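# Press the magnet-marked post's gauge pin fully home

## Task

Find which of the checking fixture's four posts has the yellow magnet on it, drive that post's gauge pin in until it bottoms out and keep it there for at least one second (letting the spring return it afterwards is fine), without disturbing the other three pins and without moving the magnet.

## Robot and tools

Robot: two UR20-type arms, left_arm and right_arm, each ending in a Robotiq 2F-85 two-finger gripper with a wrist camera. Calibrated base origins in the scene frame are left_arm (+0.060, +0.928, 0) and right_arm (-0.064, -0.817, 0), both turned only slightly about vertical. Scene frame: origin at table-top height halfway between the nominal bases, +x out over the table, +z up, left_arm on the +y side.

Frames: each arm reports its gripper pose (end_effector_position in m, end_effector_quat_wxyz, velocities in m/s and rad/s) in its own base frame. Motion offsets are taken along the axes of that arm's current Hand target, i.e. the gripper's own axes: +z points out along the fingers, y is the opening/closing direction. end_effector_position is the point between the closed pads; closed fingertips stick out about 19 mm past it (6 mm when fully open). A closed gripper's tips make a natural pusher for a pin.

Row layout (shared by execute_actions and move): one flat list of 18 numbers covering both arms, each in [-1, 1]: left dx, dy, dz, rx, ry, rz, left gripper position, force_limit, speed, then the same nine for the right arm. The six pose numbers are an offset, not a pose, counted from the Hand target the arm had when the action or move began; 1.0 equals 0.6 m of travel or 180 degrees; rx, ry, rz form one rotation vector. Sending six zeros re-requests the current Hand target. Gripper numbers are absolute settings: position +1 is fully open (85 mm), about -0.8 brings the pads together, -1 closes until blocked; speed -1/0/+1 is roughly 20/85/150 mm/s; force_limit raises grip strength. Both start at +1. A 0 is a real command, so repeat an idle gripper's previous three values.

execute_actions(actions, cameras): actions is a list of actions; each action is a table of up to 15 rows, one per 1/30 s step; a short table repeats its last row to fill 15 steps (0.5 s). All rows of one action count from that action's start target, but each new action starts from wherever the target now is, so a repeated offset keeps going. An empty list just reports state and images. cameras picks images: cam_left_wrist, cam_right_wrist (896x504 each); [] gives none.

move(target, speed, blend, stop_force, zero, blocking, cameras): straight-line paths toward one row, or a list of up to 15 rows all measured from the same starting Hand targets. speed in m/s, 0.002 to 4.2 (default 0.25), rotation limited to twice that in rad/s; may be one value per target. blend in m rounds corners of a list. stop_force in N, 6 to 120, applies to both arms and ends an arm's path when its wrist sensor feels that much push against the motion; zero (default true) re-zeros moving arms first. blocking=false returns early but cannot be combined with stop_force. Paths last 0.5 to 10 s and do not avoid obstacles. The result adds a move: line naming the ending (done, off_target, moving, held, fault) and limits (paced = pose clipped, held = steps withheld). Leave stop_force out when backing away from something you press on.

wait(seconds 0 to 10): holds last commands. stop: brakes a running move. zoom_image(camera, region [x0, y0, x1, y1], at most 504x504 px) enlarges part of the latest image from cam_left_wrist or cam_right_wrist. zero_wrist_force(arm) tares one sensor. read_manual gives licence text only. finished_scene(scene 1 to 3) ends the current scene permanently.

Result lines: Hand target is the last commanded pose after clipping; the gripper often rests a bit short and needs the gap resent. Joint positions, Joint torques (whole drive output, noisy), velocities or 'within noise'. Wrist force and Wrist torque are in the gripper's own axes, showing force from the touched surface into the arm, plus a line with the peak since the last report; useful to confirm the pin is bottomed. object_status: 0 moving, 1 blocked opening, 2 blocked closing (a grip), 3 reached target. position_measured is in counts: 3 open, ~130 at 40 mm, 230 pads touching. Tool commands shows current gripper commands. MOTOR HOT warns of heating. Calls of actions also list intermediate positions.

Cautions: the arms are stiff, so aiming even slightly beyond a solid stop can trigger a fault (about 150 N net force, or joint torque limits such as 98.4 N m at the wrists), freezing the arm for 10 s. Press slowly with a modest stop_force, aim only a little past the bottomed pin position, and then retreat in the same reply. Keep clear of the three other pins and of the magnet; knocking anything off the table fails the scene. Orientation requests are clipped to 32 degrees from the current one per step; commands lag by about 0.2 s. Do not route a gripper near its own base, keep the two arms apart, and avoid long stretched holds that heat motors (85 °C locks the arm).

Each tool is called after "Request:" as a command line: name --argument value for each argument, lists and objects as JSON in quotes; but a table of rows of numbers goes row by row, as --pt "numbers of a row", without its own name.

## Session

Request:
execute_actions --actions '[]'

Scene clock: 0.00 s.
left_arm: end_effector_position=(+0.6452, +0.5338, +0.3687) position_measured=3 object_status=3 end_effector_quat_wxyz=(+0.054, +0.895, -0.431, +0.101) | right_arm: end_effector_position=(+1.0094, -0.4085, +0.1239) position_measured=3 object_status=3 end_effector_quat_wxyz=(+0.497, -0.362, -0.574, -0.541)
Joint positions: left_arm=[0.541 -1.507 2.094 -2.179 -1.799 -1.706] | right_arm=[2.693 -2.576 -1.22 -2.623 2.507 -0.374]
Joint velocities: within noise
Joint torques (N m): no reading
Motor temperatures (°C): left_arm=[24 36 26 39 35 34] | right_arm=[29 36 36 38 34 39]
Wrist force (N): no reading
Wrist torque (N m): no reading
Wrist force, peak (N): no reading
Hand target: left_arm +0.6452, +0.5338, +0.3687; +0.054, +0.895, -0.431, +0.101 | right_arm +1.0094, -0.4085, +0.1239; +0.497, -0.362, -0.574, -0.541
Tool commands: left_gripper/position=+1.0 left_gripper/force_limit=+1.0 left_gripper/speed=+1.0 right_gripper/position=+1.0 right_gripper/force_limit=+1.0 right_gripper/speed=+1.0

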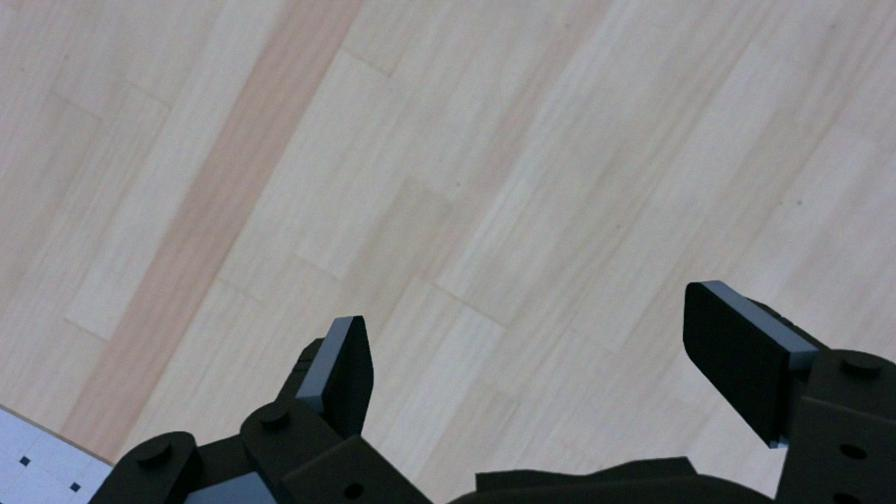

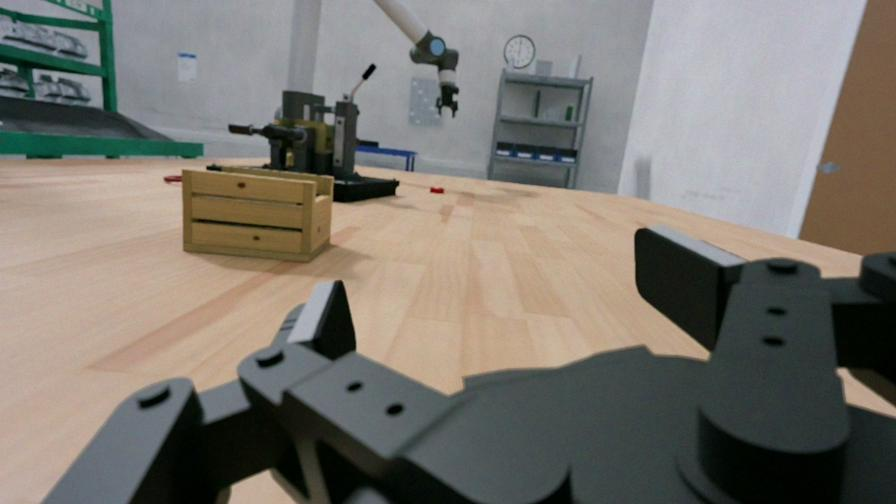

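Request:
zoom_image --camera "cam_right_wrist" --region '[150, 40, 470, 270]'

Scaled by 1.575 from the camera's 896x504 image, which has a finer 1280x720 frame.

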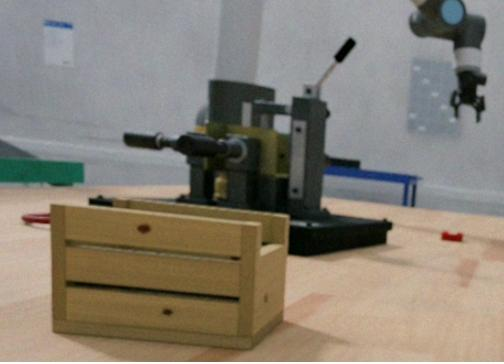

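Request:
move --target '[0,0,0,0,0,0,1,1,1,0.711,0.046,0.676,0.08,-0.078,0.007,1,1,1]'

Scene clock: 4.50 s.
left_arm: end_effector_position=(+0.6452, +0.5338, +0.3687) position_measured=3 object_status=3 end_effector_quat_wxyz=(+0.054, +0.895, -0.431, +0.101) | right_arm: end_effector_position=(+0.8592, -0.0592, +0.5739) position_measured=3 object_status=3 end_effector_quat_wxyz=(-0.471, +0.366, +0.689, +0.411)
Joint positions: left_arm=[0.541 -1.507 2.094 -2.179 -1.799 -1.706] | right_arm=[2.977 -1.899 -1.607 -2.362 2.573 0.127]
Joint velocities: within noise
Joint torques (N m): left_arm=[1.88 -104 -96.8 -10.98 -0.89 0.67] | right_arm=[20.71 160.92 78.09 7.21 7.36 5.11]
Motor temperatures (°C): left_arm=[24 36 26 39 35 34] | right_arm=[29 36 36 38 34 39]
Wrist force (N): left_arm=[0.2 -0.3 -0.3] | right_arm=[-1.2 0.1 1.3]
Wrist torque (N m): left_arm=[-0.05 -0.03 0.00] | right_arm=[0.31 0.56 -0.07]
Wrist force, peak (N): left_arm=[0.5 -0.6 0.0] | right_arm=[-2.5 -0.2 -1.8]
Hand target: left_arm +0.6452, +0.5338, +0.3687; +0.054, +0.895, -0.431, +0.101 | right_arm +0.8592, -0.0591, +0.5740; -0.471, +0.366, +0.689, +0.411
Off the commanded pose: left_arm 0.000 m, 0 deg | right_arm 0.000 m, 0 deg.
move: done
camera_calibration:
cam_right_wrist: T_world_to_cam=[[0.949585, 0.303577, 0.0782909, -0.826188], [0.212321, -0.438983, -0.873049, 0.302151], [-0.230669, 0.845657, -0.481307, 0.652427], [0, 0, 0, 1]] pos_world=[0.870877, -0.168279, 0.642493]

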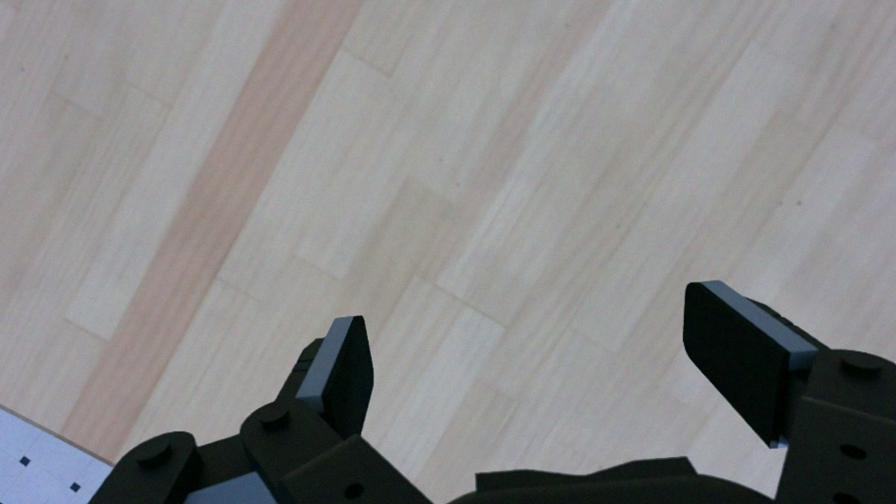

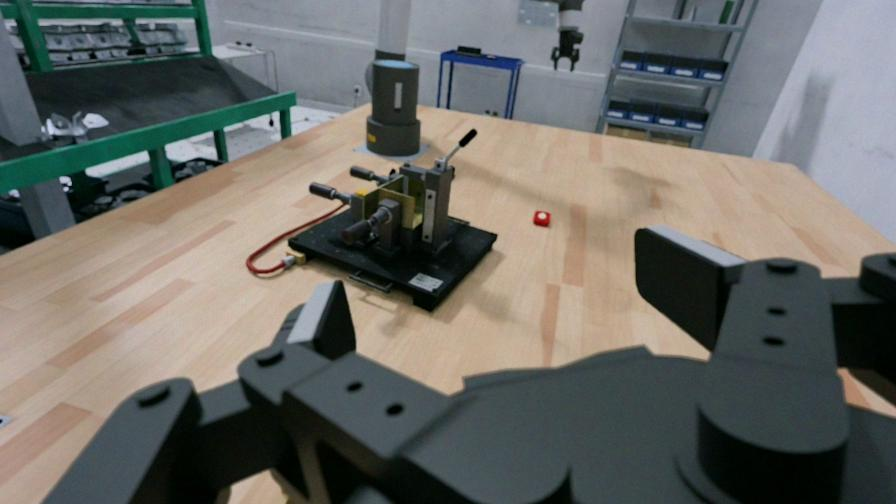

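Request:
zoom_image --camera "cam_right_wrist" --region '[280, 120, 510, 320]'

Scaled by 2.191 from the camera's 896x504 image, which has a finer 1280x720 frame.

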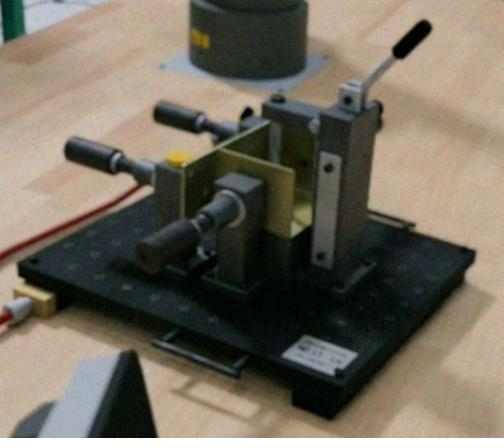

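Request:
move --target '[0,0,0,0,0,0,1,1,1,0.161,0.343,0.745,-0.206,-0.008,0.039,-1,1,0]' --speed 0.4

Request:
zoom_image --camera "cam_right_wrist" --region '[0, 100, 500, 400]'

Scene clock: 9.33 s.
left_arm: end_effector_position=(+0.6452, +0.5338, +0.3687) position_measured=3 object_status=3 end_effector_quat_wxyz=(+0.054, +0.895, -0.431, +0.101) | right_arm: end_effector_position=(+0.8595, +0.4407, +0.6142) position_measured=232 object_status=3 end_effector_quat_wxyz=(-0.346, +0.543, +0.505, +0.575)
Joint positions: left_arm=[0.541 -1.507 2.094 -2.179 -1.799 -1.706] | right_arm=[3.557 -1.692 -1.855 -2.891 3.844 -0.327]
Joint velocities: within noise
Joint torques (N m): left_arm=[-0.52 -110.5 -99.59 -11.57 -1.32 1.78] | right_arm=[23.36 84.07 103.84 -0.84 4.5 -6.48]
Motor temperatures (°C): left_arm=[24 36 26 39 35 34] | right_arm=[29 36 36 38 34 39]
Wrist force (N): left_arm=[0.0 -0.4 0.0] | right_arm=[-0.7 0.1 -0.1]
Wrist torque (N m): left_arm=[-0.07 0.01 0.00] | right_arm=[0.14 0.28 -0.04]
Wrist force, peak (N): left_arm=[0.0 -0.5 -0.5] | right_arm=[-1.9 0.1 3.9]
Hand target: left_arm +0.6452, +0.5338, +0.3687; +0.054, +0.895, -0.431, +0.101 | right_arm +0.8595, +0.4408, +0.6142; -0.346, +0.543, +0.505, +0.575
Off the commanded pose: left_arm 0.000 m, 0 deg | right_arm 0.000 m, 0 deg.
move: done
camera_calibration:
cam_right_wrist: T_world_to_cam=[[0.939413, -0.339041, 0.0505424, -0.672351], [-0.0833724, -0.369003, -0.925681, 0.812346], [0.332494, 0.865383, -0.374913, -0.308957], [0, 0, 0, 1]] pos_world=[0.802069, 0.33917, 0.670123]

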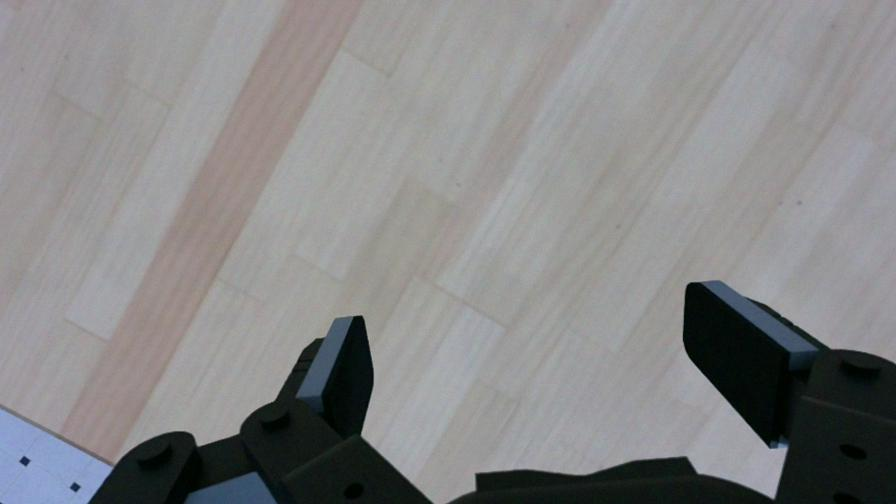

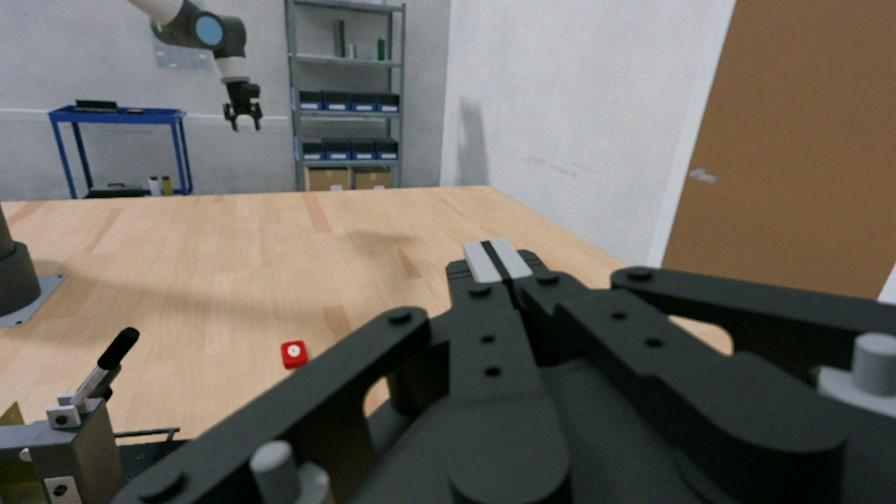

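Scaled by 1.008 from the camera's 896x504 image, which has a finer 1280x720 frame.

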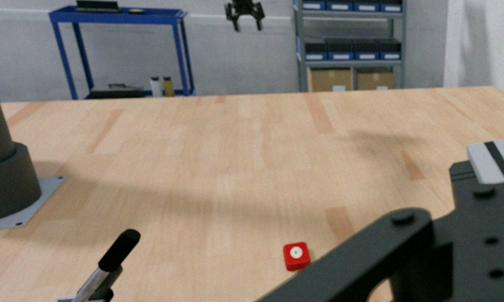

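Request:
move --pt "0 0 0 0 0 0 1 1 1 0.105 -0.241 0.53 -0.206 -0.008 0.039 -1 1 0" --pt "0 0 0 0 0 0 1 1 1 0.148 -0.974 0.35 -0.33 -0.013 0.062 -1 1 0" --speed 0.4 --blend 0.1

Scene clock: 13.23 s.
left_arm: end_effector_position=(+0.6452, +0.5338, +0.3687) position_measured=3 object_status=3 end_effector_quat_wxyz=(+0.054, +0.895, -0.431, +0.101) | right_arm: end_effector_position=(+0.3494, +0.8017, +0.5593) position_measured=232 object_status=3 end_effector_quat_wxyz=(-0.074, +0.699, +0.108, +0.703)
Joint positions: left_arm=[0.541 -1.507 2.094 -2.179 -1.799 -1.706] | right_arm=[4.964 -1.642 -2.044 -2.579 6.276 -0.067]
Joint velocities: within noise
Joint torques (N m): left_arm=[0.98 -115.87 -103.17 -11.95 -1.04 2.09] | right_arm=[21.29 104.95 67.26 6.82 5.41 -5.2]
Motor temperatures (°C): left_arm=[24 36 26 39 35 34] | right_arm=[29 36 36 37 34 39]
Wrist force (N): left_arm=[-0.1 -0.2 -0.1] | right_arm=[-0.1 1.5 0.3]
Wrist torque (N m): left_arm=[-0.02 0.02 0.00] | right_arm=[0.46 0.08 -0.06]
Wrist force, peak (N): left_arm=[0.4 -0.5 -0.1] | right_arm=[-1.6 2.8 -3.3]
Hand target: left_arm +0.6452, +0.5338, +0.3687; +0.054, +0.895, -0.431, +0.101 | right_arm +0.3493, +0.8017, +0.5593; -0.074, +0.698, +0.108, +0.704
Off the commanded pose: left_arm 0.000 m, 0 deg | right_arm 0.000 m, 0 deg.
move: done
camera_calibration:
cam_right_wrist: T_world_to_cam=[[0.184607, -0.976066, -0.114962, 0.798982], [-0.307863, 0.0536546, -0.949917, 0.605413], [0.933349, 0.210754, -0.29059, -0.204529], [0, 0, 0, 1]] pos_world=[0.229784, 0.790481, 0.60751]

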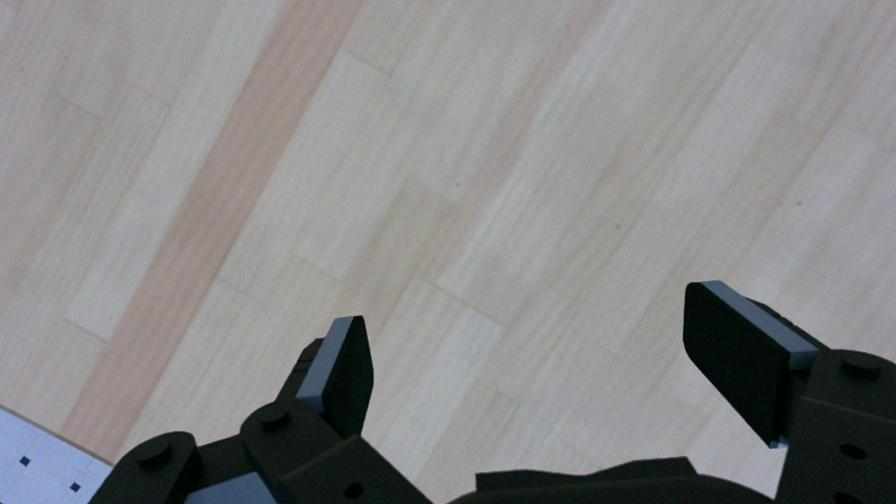

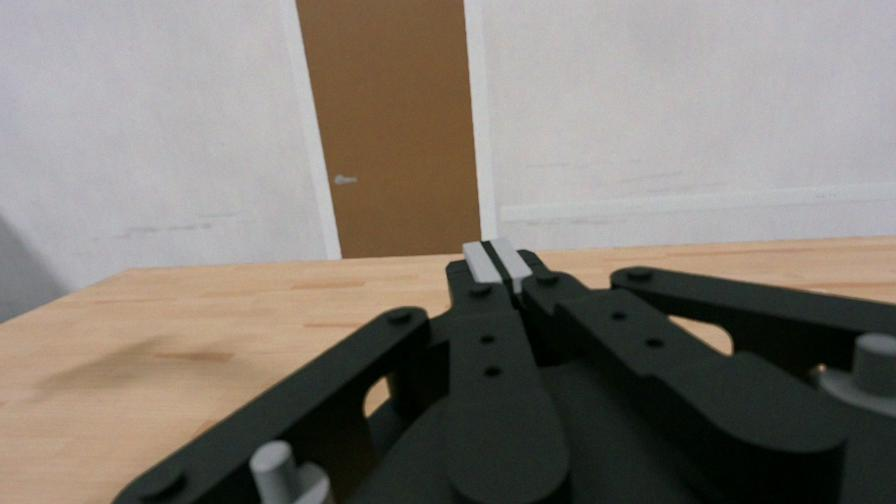

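Request:
move --target '[0,0,0,0,0,0,1,1,1,-0.092,-0.154,-0.564,-0.072,-0.251,0.047,-1,1,0]' --speed 0.25

Scene clock: 18.47 s.
left_arm: end_effector_position=(+0.6452, +0.5338, +0.3687) position_measured=3 object_status=3 end_effector_quat_wxyz=(+0.054, +0.895, -0.431, +0.101) | right_arm: end_effector_position=(+0.0003, +0.8029, +0.4988) position_measured=232 object_status=3 end_effector_quat_wxyz=(-0.353, +0.691, +0.149, +0.613)
Joint positions: left_arm=[0.541 -1.507 2.094 -2.179 -1.799 -1.706] | right_arm=[5.446 -1.572 -2.219 -2.399 6.282 0.218]
Joint velocities: within noise
Joint torques (N m): left_arm=[-3.04 -112.78 -108.58 -12.5 -0.42 1.51] | right_arm=[20.98 87.1 65 7.26 4.64 6.18]
Motor temperatures (°C): left_arm=[24 36 26 39 35 34] | right_arm=[29 36 36 37 34 39]
Wrist force (N): left_arm=[0.0 -0.3 -0.2] | right_arm=[0.2 1.4 0.8]
Wrist torque (N m): left_arm=[-0.05 0.00 0.00] | right_arm=[0.77 0.03 -0.10]
Wrist force, peak (N): left_arm=[-0.1 -0.8 -0.2] | right_arm=[0.7 1.5 2.7]
Hand target: left_arm +0.6452, +0.5338, +0.3687; +0.054, +0.895, -0.431, +0.101 | right_arm -0.0006, +0.8020, +0.4988; -0.164, +0.845, +0.070, +0.504
Off the commanded pose: left_arm 0.000 m, 0 deg | right_arm 0.001 m, 58 deg; orientation clipped.
joint sent to its limit (right arm) — joint 5 (wrist 2), upper limit. The joint targets are off in orientation, not in position.
move: off_target (right_arm); limits=paced
camera_calibration:
cam_right_wrist: T_world_to_cam=[[0.542324, -0.705679, -0.455963, 0.810455], [-0.516478, 0.148034, -0.843408, 0.31151], [0.662673, 0.692895, -0.284185, -0.286808], [0, 0, 0, 1]] pos_world=[-0.0885813, 0.724535, 0.550761]

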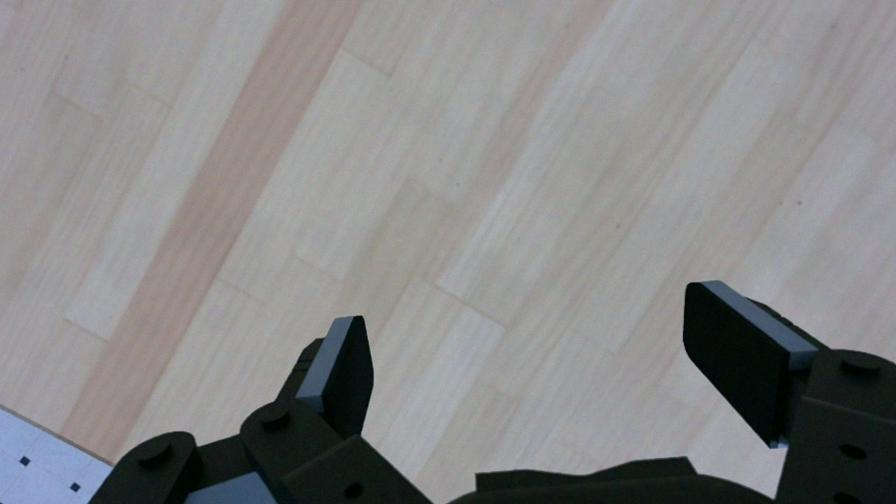

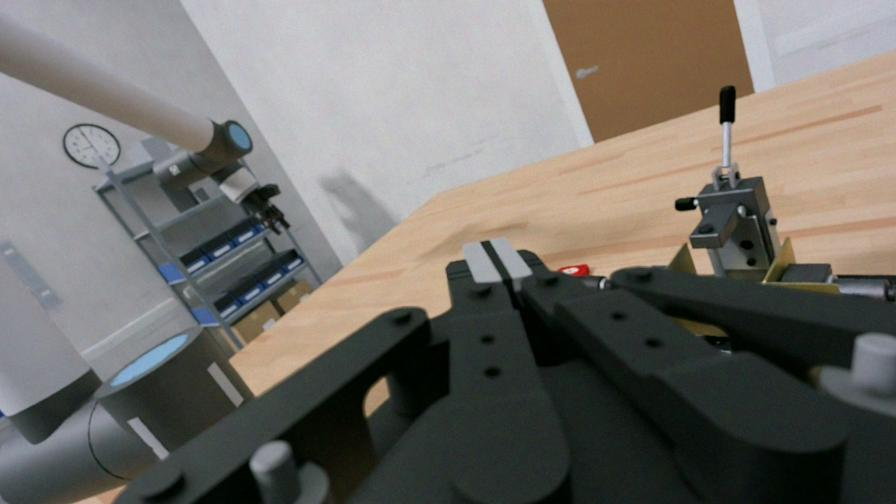

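Request:
move --pt "0 0 0 0 0 0 1 1 1 0.021 -0.275 -0.018 0.373 0.03 -0.059 -1 1 0" --pt "0 0 0 0 0 0 1 1 1 -0.069 0.095 0.0075 -0.11 -0.338 0.047 -1 1 0" --pt "0 0 0 0 0 0 1 1 1 0 0 0 -0.115 -0.091 0.001 -1 1 0" --speed 0.35

Scene clock: 25.50 s.
left_arm: end_effector_position=(+0.6452, +0.5338, +0.3687) position_measured=3 object_status=3 end_effector_quat_wxyz=(+0.054, +0.895, -0.431, +0.101) | right_arm: end_effector_position=(-0.0006, +0.8020, +0.4988) position_measured=232 object_status=3 end_effector_quat_wxyz=(+0.001, +0.924, +0.000, +0.383)
Joint positions: left_arm=[0.541 -1.507 2.094 -2.179 -1.799 -1.706] | right_arm=[5.244 -1.959 -1.714 -4.651 5.367 2.265]
Joint velocities: within noise
Joint torques (N m): left_arm=[3.81 -110.92 -111.14 -12.23 -0.89 1.36] | right_arm=[15.05 120.77 58.78 -14.46 7.99 4.24]
Motor temperatures (°C): left_arm=[24 36 26 39 35 34] | right_arm=[29 36 36 37 34 39]
Wrist force (N): left_arm=[-0.1 -0.2 -0.3] | right_arm=[0.9 0.5 1.4]
Wrist torque (N m): left_arm=[-0.03 0.01 0.00] | right_arm=[0.75 0.08 -0.29]
Wrist force, peak (N): left_arm=[-0.2 -0.6 0.0] | right_arm=[-2.6 5.0 3.0]
Hand target: left_arm +0.6452, +0.5338, +0.3687; +0.054, +0.895, -0.431, +0.101 | right_arm -0.0006, +0.8020, +0.4988; +0.001, +0.924, +0.000, +0.383
Off the commanded pose: left_arm 0.000 m, 0 deg | right_arm 0.000 m, 0 deg.
move: done
camera_calibration:
cam_right_wrist: T_world_to_cam=[[-0.165904, -0.984014, -0.064755, 0.838031], [-0.86719, 0.176842, -0.465519, 0.0993854], [0.469529, -0.0210765, -0.882666, 0.585502], [0, 0, 0, 1]] pos_world=[-0.0496917, 0.819398, 0.617335]

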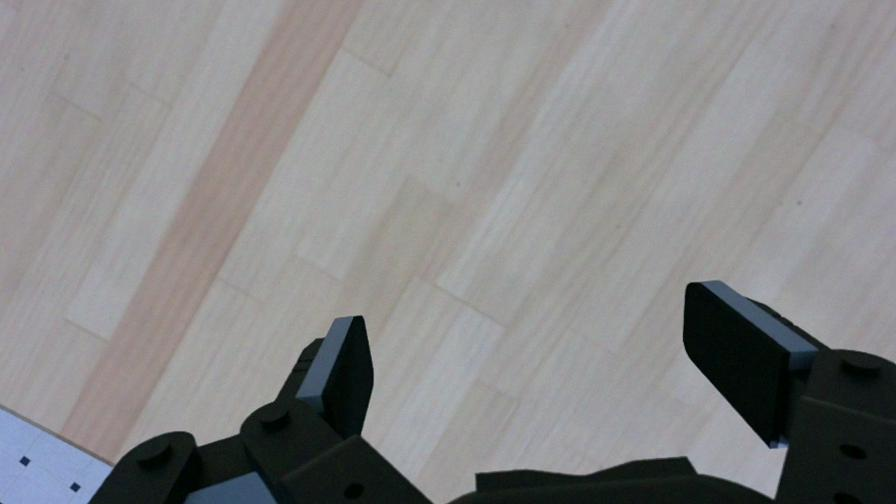

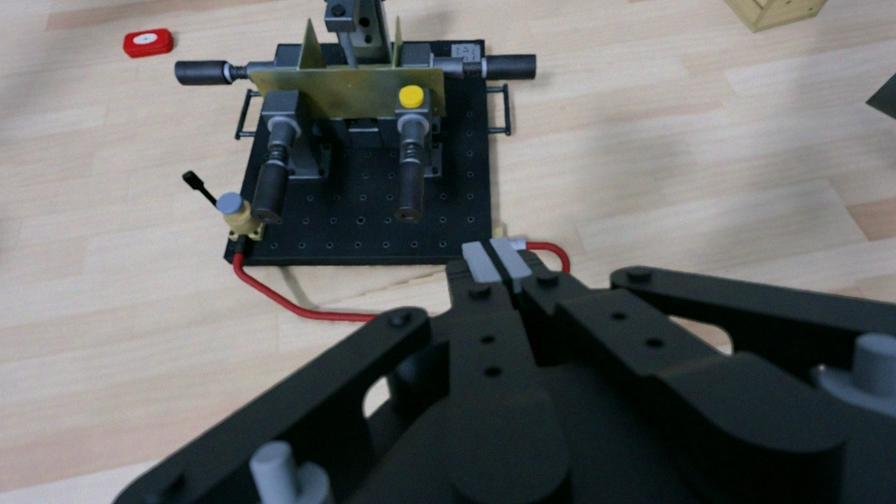

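Request:
zoom_image --camera "cam_right_wrist" --region '[160, 0, 560, 280]'

Scaled by 1.260 from the camera's 896x504 image, which has a finer 1280x720 frame.

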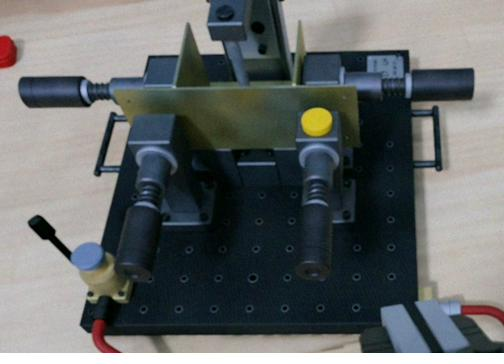

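Request:
move --target '[0,0,0,0,0,0,1,1,1,-0.178,-0.08,0.527,-0.0354,0,0.0354,-1,1,0]' --speed 0.25 --cameras '["cam_right_wrist"]'

Request:
zoom_image --camera "cam_right_wrist" --region '[300, 50, 650, 300]'

Scene clock: 28.93 s.
left_arm: end_effector_position=(+0.6452, +0.5338, +0.3687) position_measured=3 object_status=3 end_effector_quat_wxyz=(+0.054, +0.895, -0.431, +0.101) | right_arm: end_effector_position=(+0.1475, +0.8496, +0.1999) position_measured=232 object_status=3 end_effector_quat_wxyz=(+0.031, +0.921, -0.073, +0.382)
Joint positions: left_arm=[0.541 -1.507 2.094 -2.179 -1.799 -1.706] | right_arm=[5.038 -2.233 -1.755 -4.302 5.389 2.21]
Joint velocities: within noise
Joint torques (N m): left_arm=[3.11 -112.35 -107.96 -12.42 -0.67 1.15] | right_arm=[-22.82 153.21 63.51 -3.95 9.19 -7.03]
Motor temperatures (°C): left_arm=[24 36 26 39 35 34] | right_arm=[29 36 36 37 34 39]
Wrist force (N): left_arm=[0.0 -0.2 -0.2] | right_arm=[-1.7 2.8 2.1]
Wrist torque (N m): left_arm=[-0.03 0.01 0.00] | right_arm=[1.07 0.50 -0.24]
Wrist force, peak (N): left_arm=[0.0 -0.6 -0.2] | right_arm=[-2.9 2.3 5.0]
Hand target: left_arm +0.6452, +0.5338, +0.3687; +0.054, +0.895, -0.431, +0.101 | right_arm +0.1476, +0.8496, +0.1997; +0.031, +0.921, -0.073, +0.382
Off the commanded pose: left_arm 0.000 m, 0 deg | right_arm 0.000 m, 0 deg.
move: done
camera_calibration:
cam_right_wrist: T_world_to_cam=[[-0.318021, -0.945864, -0.0648384, 0.880047], [-0.828587, 0.310524, -0.465853, -0.0390326], [0.460767, -0.0944267, -0.882483, 0.316671], [0, 0, 0, 1]] pos_world=[0.10162, 0.874427, 0.318334]
Images, in order (width x height): cam_right_wrist 896x504.

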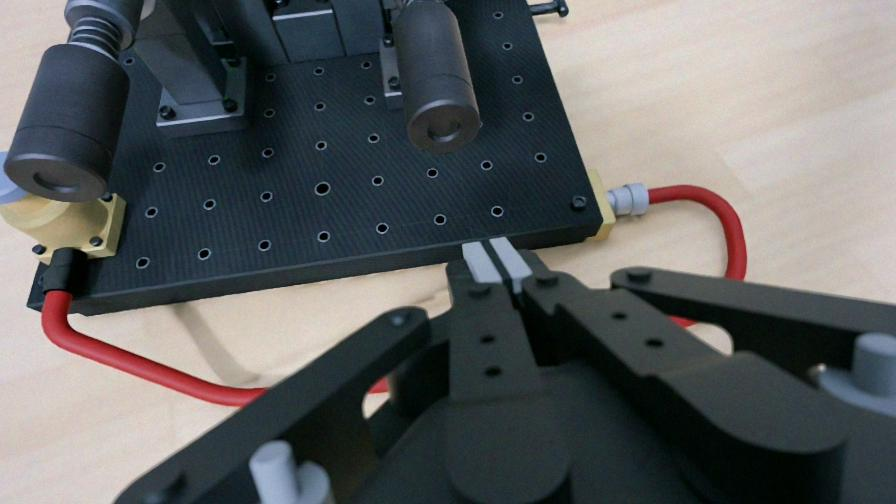

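Scaled by 1.440 from the camera's 896x504 image, which has a finer 1280x720 frame.

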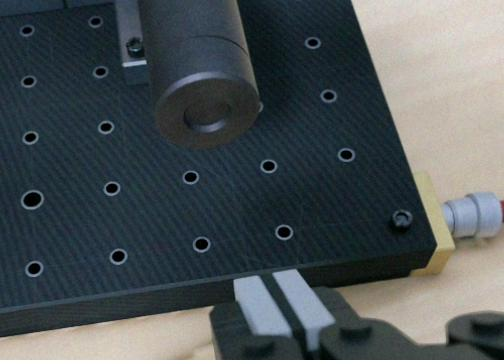

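Request:
move --target '[0,0,0,0,0,0,1,1,1,-0.09,0,-0.0236,0,0.111,0,-1,1,0]' --speed 0.25 --cameras '["cam_right_wrist"]'

Request:
zoom_image --camera "cam_right_wrist" --region '[300, 50, 650, 300]'

Scene clock: 31.27 s.
left_arm: end_effector_position=(+0.6452, +0.5338, +0.3687) position_measured=3 object_status=3 end_effector_quat_wxyz=(+0.054, +0.895, -0.431, +0.101) | right_arm: end_effector_position=(+0.1000, +0.8572, +0.1715) position_measured=232 object_status=3 end_effector_quat_wxyz=(+0.043, +0.841, -0.066, +0.536)
Joint positions: left_arm=[0.541 -1.507 2.094 -2.179 -1.799 -1.706] | right_arm=[5.15 -2.4 -1.777 -4.553 5.561 2.583]
Joint velocities: within noise
Joint torques (N m): left_arm=[5.89 -112.15 -109.18 -11.86 0.08 1.23] | right_arm=[24.01 177.04 27.4 -12.96 7.92 5.99]
Motor temperatures (°C): left_arm=[24 36 26 39 35 34] | right_arm=[28 36 36 37 34 39]
Wrist force (N): left_arm=[0.2 -0.3 -0.4] | right_arm=[0.2 1.0 1.5]
Wrist torque (N m): left_arm=[-0.05 -0.03 0.00] | right_arm=[0.65 0.17 -0.19]
Wrist force, peak (N): left_arm=[0.3 -0.8 0.0] | right_arm=[-1.8 3.2 2.1]
Hand target: left_arm +0.6452, +0.5338, +0.3687; +0.054, +0.895, -0.431, +0.101 | right_arm +0.1000, +0.8572, +0.1715; +0.043, +0.841, -0.066, +0.536
Off the commanded pose: left_arm 0.000 m, 0 deg | right_arm 0.000 m, 0 deg.
move: done
camera_calibration:
cam_right_wrist: T_world_to_cam=[[-0.285943, -0.951033, -0.11736, 0.880562], [-0.620061, 0.277012, -0.734022, -0.0400556], [0.730589, -0.137118, -0.668908, 0.287175], [0, 0, 0, 1]] pos_world=[0.0171465, 0.887916, 0.266035]
Images, in order (width x height): cam_right_wrist 896x504.

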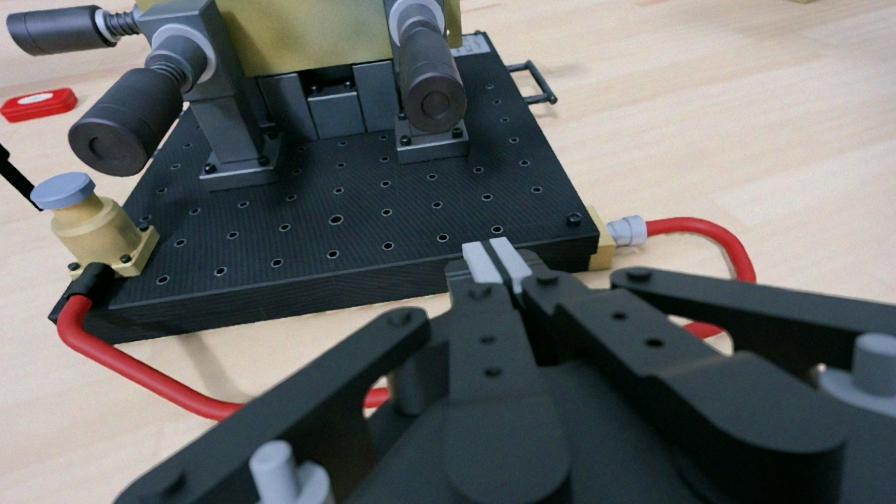

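Scaled by 1.440 from the camera's 896x504 image, which has a finer 1280x720 frame.

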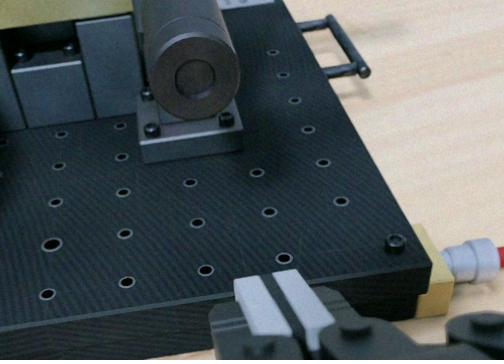

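Request:
move --target '[0,0,0,0,0,0,1,1,1,0.0568,-0.0068,0.179,0,0,0,-1,1,0]' --speed 0.15 --stop_force 15 --cameras '["cam_right_wrist"]'

Request:
zoom_image --camera "cam_right_wrist" --region '[350, 50, 650, 300]'

Scene clock: 34.13 s.
left_arm: end_effector_position=(+0.6452, +0.5338, +0.3687) position_measured=3 object_status=3 end_effector_quat_wxyz=(+0.054, +0.895, -0.431, +0.101) | right_arm: end_effector_position=(+0.2110, +0.8436, +0.1570) position_measured=232 object_status=3 end_effector_quat_wxyz=(+0.043, +0.841, -0.066, +0.536)
Joint positions: left_arm=[0.541 -1.507 2.094 -2.179 -1.799 -1.706] | right_arm=[5.04 -2.393 -1.811 -4.436 5.642 2.465]
Joint velocities: within noise
Joint torques (N m): left_arm=[1.1 -112.21 -106.3 -11.71 -0.23 1.75] | right_arm=[-20.38 209.41 29.68 -3.33 8.75 -6.68]
Motor temperatures (°C): left_arm=[24 36 26 39 35 34] | right_arm=[28 36 36 37 34 39]
Wrist force (N): left_arm=[0.1 -0.4 -0.4] | right_arm=[-1.7 0.4 1.8]
Wrist torque (N m): left_arm=[-0.06 -0.01 0.00] | right_arm=[0.53 0.55 -0.11]
Wrist force, peak (N): left_arm=[0.3 -0.5 -0.3] | right_arm=[-1.0 0.2 3.8]
Hand target: left_arm +0.6452, +0.5338, +0.3687; +0.054, +0.895, -0.431, +0.101 | right_arm +0.2110, +0.8436, +0.1570; +0.043, +0.841, -0.066, +0.536
Off the commanded pose: left_arm 0.000 m, 0 deg | right_arm 0.000 m, 0 deg.
move: done
camera_calibration:
cam_right_wrist: T_world_to_cam=[[-0.28593, -0.951031, -0.117407, 0.897769], [-0.619954, 0.277019, -0.73411, 0.02187], [0.730685, -0.137118, -0.668803, 0.19449], [0, 0, 0, 1]] pos_world=[0.128147, 0.874416, 0.251535]
Images, in order (width x height): cam_right_wrist 896x504.

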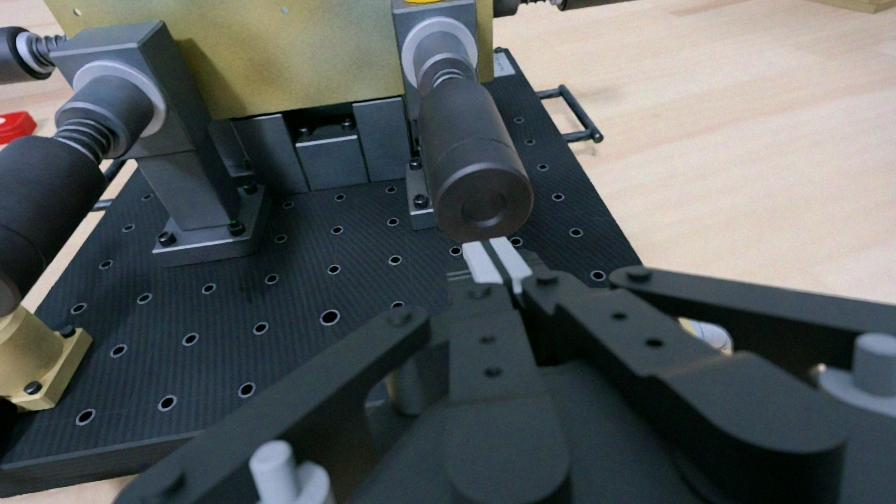

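Scaled by 1.680 from the camera's 896x504 image, which has a finer 1280x720 frame.

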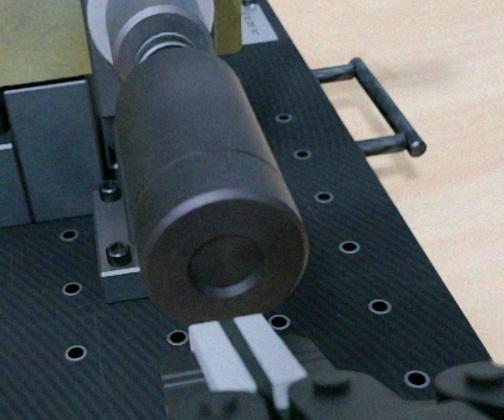

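Request:
move --target '[0,0,0,0,0,0,1,1,1,0.0413,0.0043,0.0727,0,0,0,-1,1,0]' --speed 0.03 --stop_force 60 --cameras '["cam_right_wrist"]'

Request:
zoom_image --camera "cam_right_wrist" --region '[350, 0, 650, 300]'

Scene clock: 36.57 s.
left_arm: end_effector_position=(+0.6452, +0.5338, +0.3687) position_measured=3 object_status=3 end_effector_quat_wxyz=(+0.054, +0.895, -0.431, +0.101) | right_arm: end_effector_position=(+0.2416, +0.8369, +0.1597) position_measured=232 object_status=3 end_effector_quat_wxyz=(+0.043, +0.841, -0.067, +0.535)
Joint positions: left_arm=[0.541 -1.507 2.094 -2.179 -1.799 -1.706] | right_arm=[5.008 -2.383 -1.821 -4.406 5.663 2.429]
Joint velocities: within noise
Joint torques (N m): left_arm=[2.86 -112.03 -105.97 -10.89 -0.23 1.59] | right_arm=[-9.62 188.31 38.37 -7.01 5.07 -2.79]
Motor temperatures (°C): left_arm=[24 36 26 39 35 34] | right_arm=[28 36 36 37 34 39]
Wrist force (N): left_arm=[0.1 -0.1 0.0] | right_arm=[-6.5 -0.2 -5.3]
Wrist torque (N m): left_arm=[-0.01 -0.02 0.00] | right_arm=[0.38 0.47 -0.10]
Wrist force, peak (N): left_arm=[-0.1 -0.7 -0.2] | right_arm=[-66.6 5.2 -148.6]
Hand target: left_arm +0.6452, +0.5338, +0.3687; +0.054, +0.895, -0.431, +0.101 | right_arm +0.2416, +0.8369, +0.1597; +0.043, +0.841, -0.067, +0.535 (not the last commanded pose)
Tool commands: left_gripper/position=+1.0 left_gripper/force_limit=+1.0 left_gripper/speed=+1.0 right_gripper/position=-1.0 right_gripper/force_limit=+1.0 right_gripper/speed=+0.003922
Off the commanded pose: left_arm 0.000 m, 0 deg | right_arm 0.019 m, 0 deg.
FORCE FAULT: contact force on the right arm reached its limit, and that arm stopped. The contact can be on any part of that arm, not only on its tool. That arm's remaining commands of this call were not run. That arm is still stopped at the end of this call. That arm stays stopped for about 9 more seconds. Until then a move that you send moves the other arm only, and its call returns only when the move has ended. Once the stop has ended, the next robot result says so. If the stop ends while you think or write, that arm runs what you send next, counted from a new Hand target: where the arm stands when the stop ends. While its stop runs, that arm takes no new command, but its gripper still runs the gripper command that each later call begins with. Until it ends, the stop uses up actions while you think or wait. An arm that is not stopped still takes commands.
move: fault (right_arm; stop_force had ended the path)
camera_calibration:
cam_right_wrist: T_world_to_cam=[[-0.288035, -0.95033, -0.117936, 0.900369], [-0.61986, 0.278897, -0.733478, 0.0430056], [0.729938, -0.138164, -0.669403, 0.174194], [0, 0, 0, 1]] pos_world=[0.158844, 0.86772, 0.254335]
Images, in order (width x height): cam_right_wrist 896x504.

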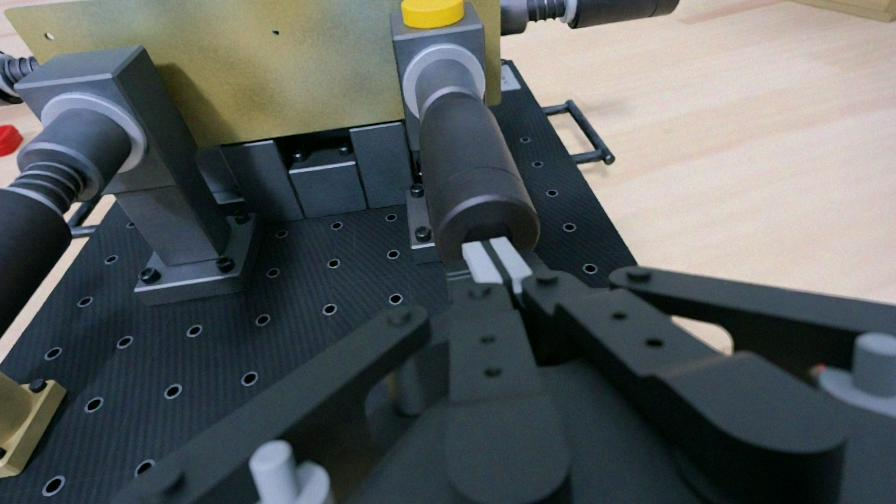

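Scaled by 1.680 from the camera's 896x504 image, which has a finer 1280x720 frame.

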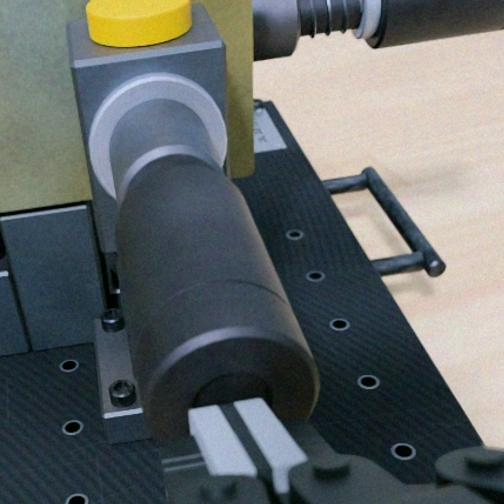

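Request:
wait --seconds 9.5 --cameras '["cam_right_wrist"]'

Request:
zoom_image --camera "cam_right_wrist" --region '[350, 0, 650, 300]'

Scene clock: 46.37 s.
left_arm: end_effector_position=(+0.6452, +0.5338, +0.3687) position_measured=3 object_status=3 end_effector_quat_wxyz=(+0.054, +0.895, -0.431, +0.101) | right_arm: end_effector_position=(+0.2416, +0.8369, +0.1597) position_measured=232 object_status=3 end_effector_quat_wxyz=(+0.043, +0.841, -0.067, +0.535)
Joint positions: left_arm=[0.541 -1.507 2.094 -2.179 -1.799 -1.706] | right_arm=[5.008 -2.383 -1.821 -4.406 5.663 2.429]
Joint velocities: within noise
Joint torques (N m): left_arm=[3.75 -112.07 -106.91 -11.39 -0.86 0.99] | right_arm=[-16.87 193.23 36.75 -7.26 5.52 -3.25]
Motor temperatures (°C): left_arm=[24 36 26 39 35 34] | right_arm=[28 36 36 37 34 39]
Wrist force (N): left_arm=[0.0 -0.4 0.0] | right_arm=[-6.4 -0.1 -5.5]
Wrist torque (N m): left_arm=[-0.06 0.00 0.00] | right_arm=[0.39 0.44 -0.10]
Wrist force, peak (N): left_arm=[0.1 -0.7 -0.4] | right_arm=[-6.3 0.2 -6.1]
Hand target: left_arm +0.6452, +0.5338, +0.3687; +0.054, +0.895, -0.431, +0.101 | right_arm +0.2416, +0.8369, +0.1597; +0.043, +0.841, -0.067, +0.535 (not the last commanded pose)
Tool commands: left_gripper/position=+1.0 left_gripper/force_limit=+1.0 left_gripper/speed=+1.0 right_gripper/position=-1.0 right_gripper/force_limit=+1.0 right_gripper/speed=+0.003922
Off the commanded pose: left_arm 0.000 m, 0 deg | right_arm 0.019 m, 0 deg.
FORCE FAULT, CONTINUED: the right arm's stop, for the force fault that an earlier result reported, is over. The rest of the stop counts as 19 of the actions that you can send in this scene. During its stop the right arm's controller moved it back a little. That arm's target is now where it stood when the stop ended, not its last command. That arm accepts commands again.
wait: 9.50 s; at rest from the start
camera_calibration:
cam_right_wrist: T_world_to_cam=[[-0.288035, -0.95033, -0.117936, 0.900369], [-0.61986, 0.278897, -0.733478, 0.0430056], [0.729938, -0.138164, -0.669403, 0.174194], [0, 0, 0, 1]] pos_world=[0.158844, 0.86772, 0.254335]
Images, in order (width x height): cam_right_wrist 896x504.

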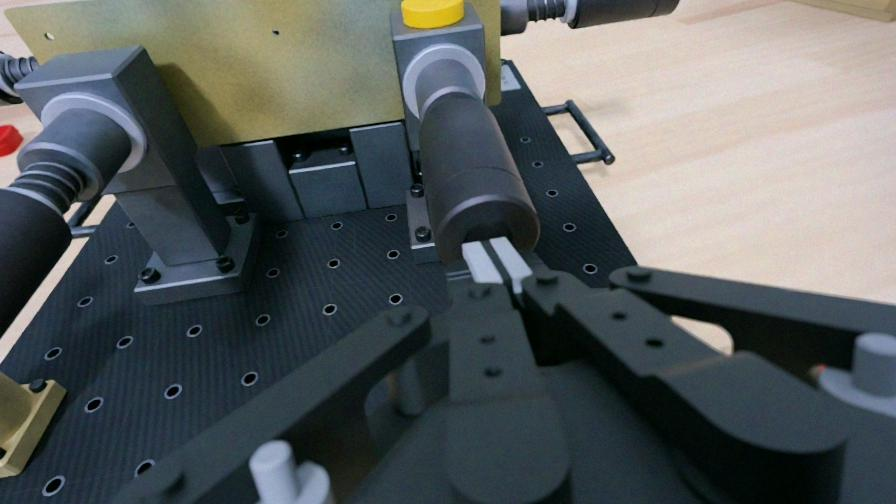

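Scaled by 1.680 from the camera's 896x504 image, which has a finer 1280x720 frame.

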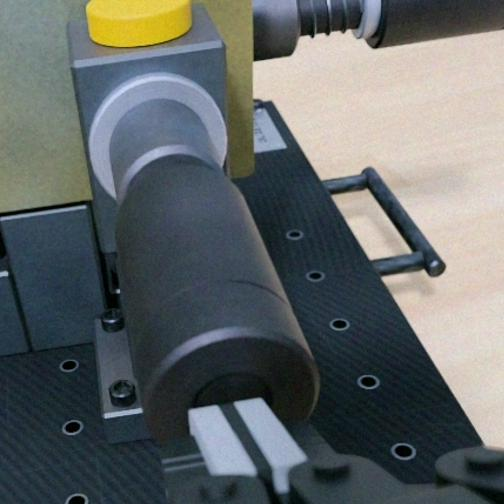

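Request:
move --target '[0,0,0,0,0,0,1,1,1,0.00705,0.0003,0.0151,0,0,0,-1,1,0]' --speed 0.01 --stop_force 25 --cameras '["cam_right_wrist"]'

Request:
wait --seconds 1 --cameras '[]'

Scene clock: 48.03 s.
left_arm: end_effector_position=(+0.6452, +0.5338, +0.3687) position_measured=3 object_status=3 end_effector_quat_wxyz=(+0.054, +0.895, -0.431, +0.101) | right_arm: end_effector_position=(+0.2433, +0.8366, +0.1597) position_measured=232 object_status=3 end_effector_quat_wxyz=(+0.043, +0.841, -0.067, +0.535)
Joint positions: left_arm=[0.541 -1.507 2.094 -2.179 -1.799 -1.706] | right_arm=[5.006 -2.382 -1.821 -4.404 5.664 2.426]
Joint velocities: within noise
Joint torques (N m): left_arm=[3.83 -110.26 -106.65 -10.76 0.13 1.14] | right_arm=[-14.53 163.06 37.94 -12.82 2.99 5.53]
Motor temperatures (°C): left_arm=[24 36 26 39 35 34] | right_arm=[28 36 36 37 34 39]
Wrist force (N): left_arm=[0.0 -0.2 -0.2] | right_arm=[-15.7 3.7 -34.3]
Wrist torque (N m): left_arm=[-0.03 0.00 0.00] | right_arm=[0.32 0.49 -0.06]
Wrist force, peak (N): left_arm=[0.5 -0.3 -0.2] | right_arm=[-25.1 6.3 -67.0]
Hand target: left_arm +0.6452, +0.5338, +0.3687; +0.054, +0.895, -0.431, +0.101 | right_arm +0.2433, +0.8366, +0.1597; +0.043, +0.841, -0.067, +0.535 (not the last commanded pose)
Off the commanded pose: left_arm 0.000 m, 0 deg | right_arm 0.008 m, 0 deg.
move: contact (right_arm)
camera_calibration:
cam_right_wrist: T_world_to_cam=[[-0.288035, -0.95033, -0.117936, 0.900602], [-0.61986, 0.278897, -0.733478, 0.044205], [0.729938, -0.138164, -0.669403, 0.172838], [0, 0, 0, 1]] pos_world=[0.160644, 0.86742, 0.254335]
Images, in order (width x height): cam_right_wrist 896x504.

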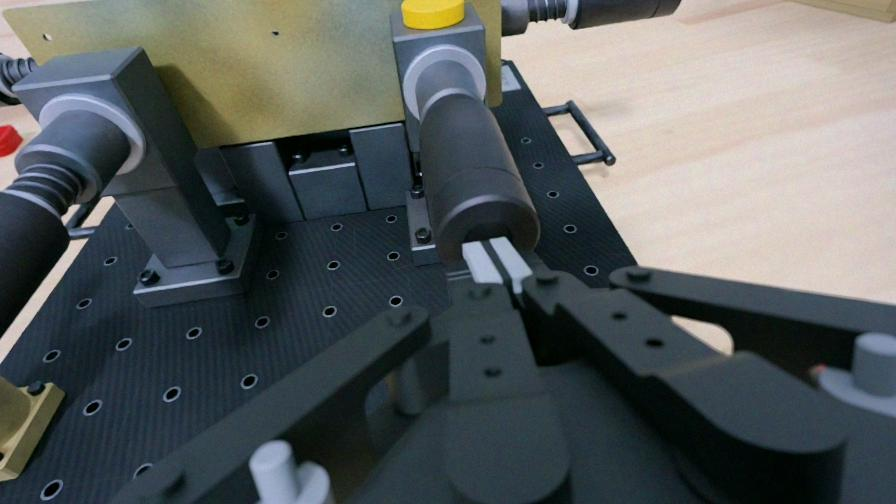

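Scene clock: 49.03 s.
left_arm: end_effector_position=(+0.6452, +0.5338, +0.3687) position_measured=3 object_status=3 end_effector_quat_wxyz=(+0.054, +0.895, -0.431, +0.101) | right_arm: end_effector_position=(+0.2433, +0.8366, +0.1597) position_measured=232 object_status=3 end_effector_quat_wxyz=(+0.043, +0.841, -0.067, +0.535)
Joint positions: left_arm=[0.541 -1.507 2.094 -2.179 -1.799 -1.706] | right_arm=[5.006 -2.382 -1.821 -4.404 5.664 2.426]
Joint velocities: within noise
Joint torques (N m): left_arm=[11.13 -111.08 -104.82 -11.35 -0.71 1.49] | right_arm=[-14.07 166.43 39.79 -10.51 3.11 4.89]
Motor temperatures (°C): left_arm=[24 36 26 39 35 34] | right_arm=[28 36 36 37 34 39]
Wrist force (N): left_arm=[0.0 -0.5 -0.3] | right_arm=[-14.4 4.8 -32.0]
Wrist torque (N m): left_arm=[-0.09 0.00 0.00] | right_arm=[0.27 0.51 -0.05]
Wrist force, peak (N): left_arm=[0.2 -0.6 -0.3] | right_arm=[-15.7 3.7 -34.2]
Hand target: left_arm +0.6452, +0.5338, +0.3687; +0.054, +0.895, -0.431, +0.101 | right_arm +0.2433, +0.8366, +0.1597; +0.043, +0.841, -0.067, +0.535 (not the last commanded pose)
Tool commands: left_gripper/position=+1.0 left_gripper/force_limit=+1.0 left_gripper/speed=+1.0 right_gripper/position=-1.0 right_gripper/force_limit=+1.0 right_gripper/speed=+0.0
Off the commanded pose: left_arm 0.000 m, 0 deg | right_arm 0.008 m, 0 deg.
wait: 1.00 s; at rest by 0.17 s
No camera images: "cameras" was empty.

Request:
move --target '[0,0,0,0,0,0,1,1,1,-0.0353,0,-0.0755,0,0,0,-1,1,0]' --speed 0.15 --cameras '["cam_right_wrist"]'

Request:
finished_scene --scene 1

Scene clock: 51.80 s.
left_arm: end_effector_position=(+0.6452, +0.5338, +0.3687) position_measured=3 object_status=3 end_effector_quat_wxyz=(+0.054, +0.895, -0.431, +0.101) | right_arm: end_effector_position=(+0.1941, +0.8445, +0.1597) position_measured=232 object_status=3 end_effector_quat_wxyz=(+0.043, +0.841, -0.067, +0.535)
Joint positions: left_arm=[0.541 -1.507 2.094 -2.179 -1.799 -1.706] | right_arm=[5.057 -2.392 -1.809 -4.455 5.628 2.487]
Joint velocities: within noise
Joint torques (N m): left_arm=[9.72 -111.82 -106.15 -11.04 0.52 1.3] | right_arm=[21.49 171.89 51.65 -13.94 -0.87 6.57]
Motor temperatures (°C): left_arm=[24 36 26 39 35 34] | right_arm=[28 36 36 37 34 39]
Wrist force (N): left_arm=[-0.2 -0.3 -0.2] | right_arm=[-0.9 0.0 5.1]
Wrist torque (N m): left_arm=[-0.04 0.04 0.00] | right_arm=[0.49 0.37 -0.11]
Wrist force, peak (N): left_arm=[0.1 -0.5 -0.4] | right_arm=[-14.5 5.1 -32.3]
Hand target: left_arm +0.6452, +0.5338, +0.3687; +0.054, +0.895, -0.431, +0.101 | right_arm +0.1939, +0.8446, +0.1597; +0.043, +0.841, -0.067, +0.535
Off the commanded pose: left_arm 0.000 m, 0 deg | right_arm 0.000 m, 0 deg.
move: done
camera_calibration:
cam_right_wrist: T_world_to_cam=[[-0.288035, -0.95033, -0.117936, 0.894004], [-0.61986, 0.278897, -0.733478, 0.0114147], [0.729938, -0.138164, -0.669403, 0.20993], [0, 0, 0, 1]] pos_world=[0.111344, 0.87542, 0.254335]
Images, in order (width x height): cam_right_wrist 896x504.

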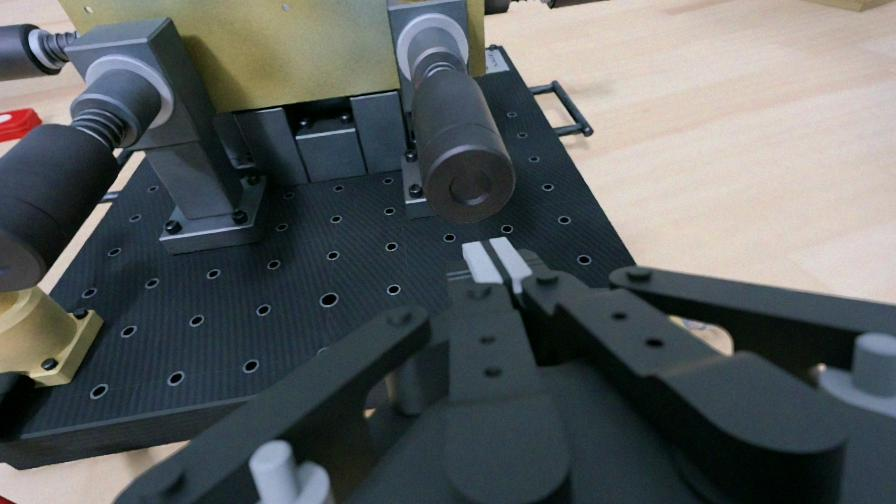

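The scene is finished: the task was done.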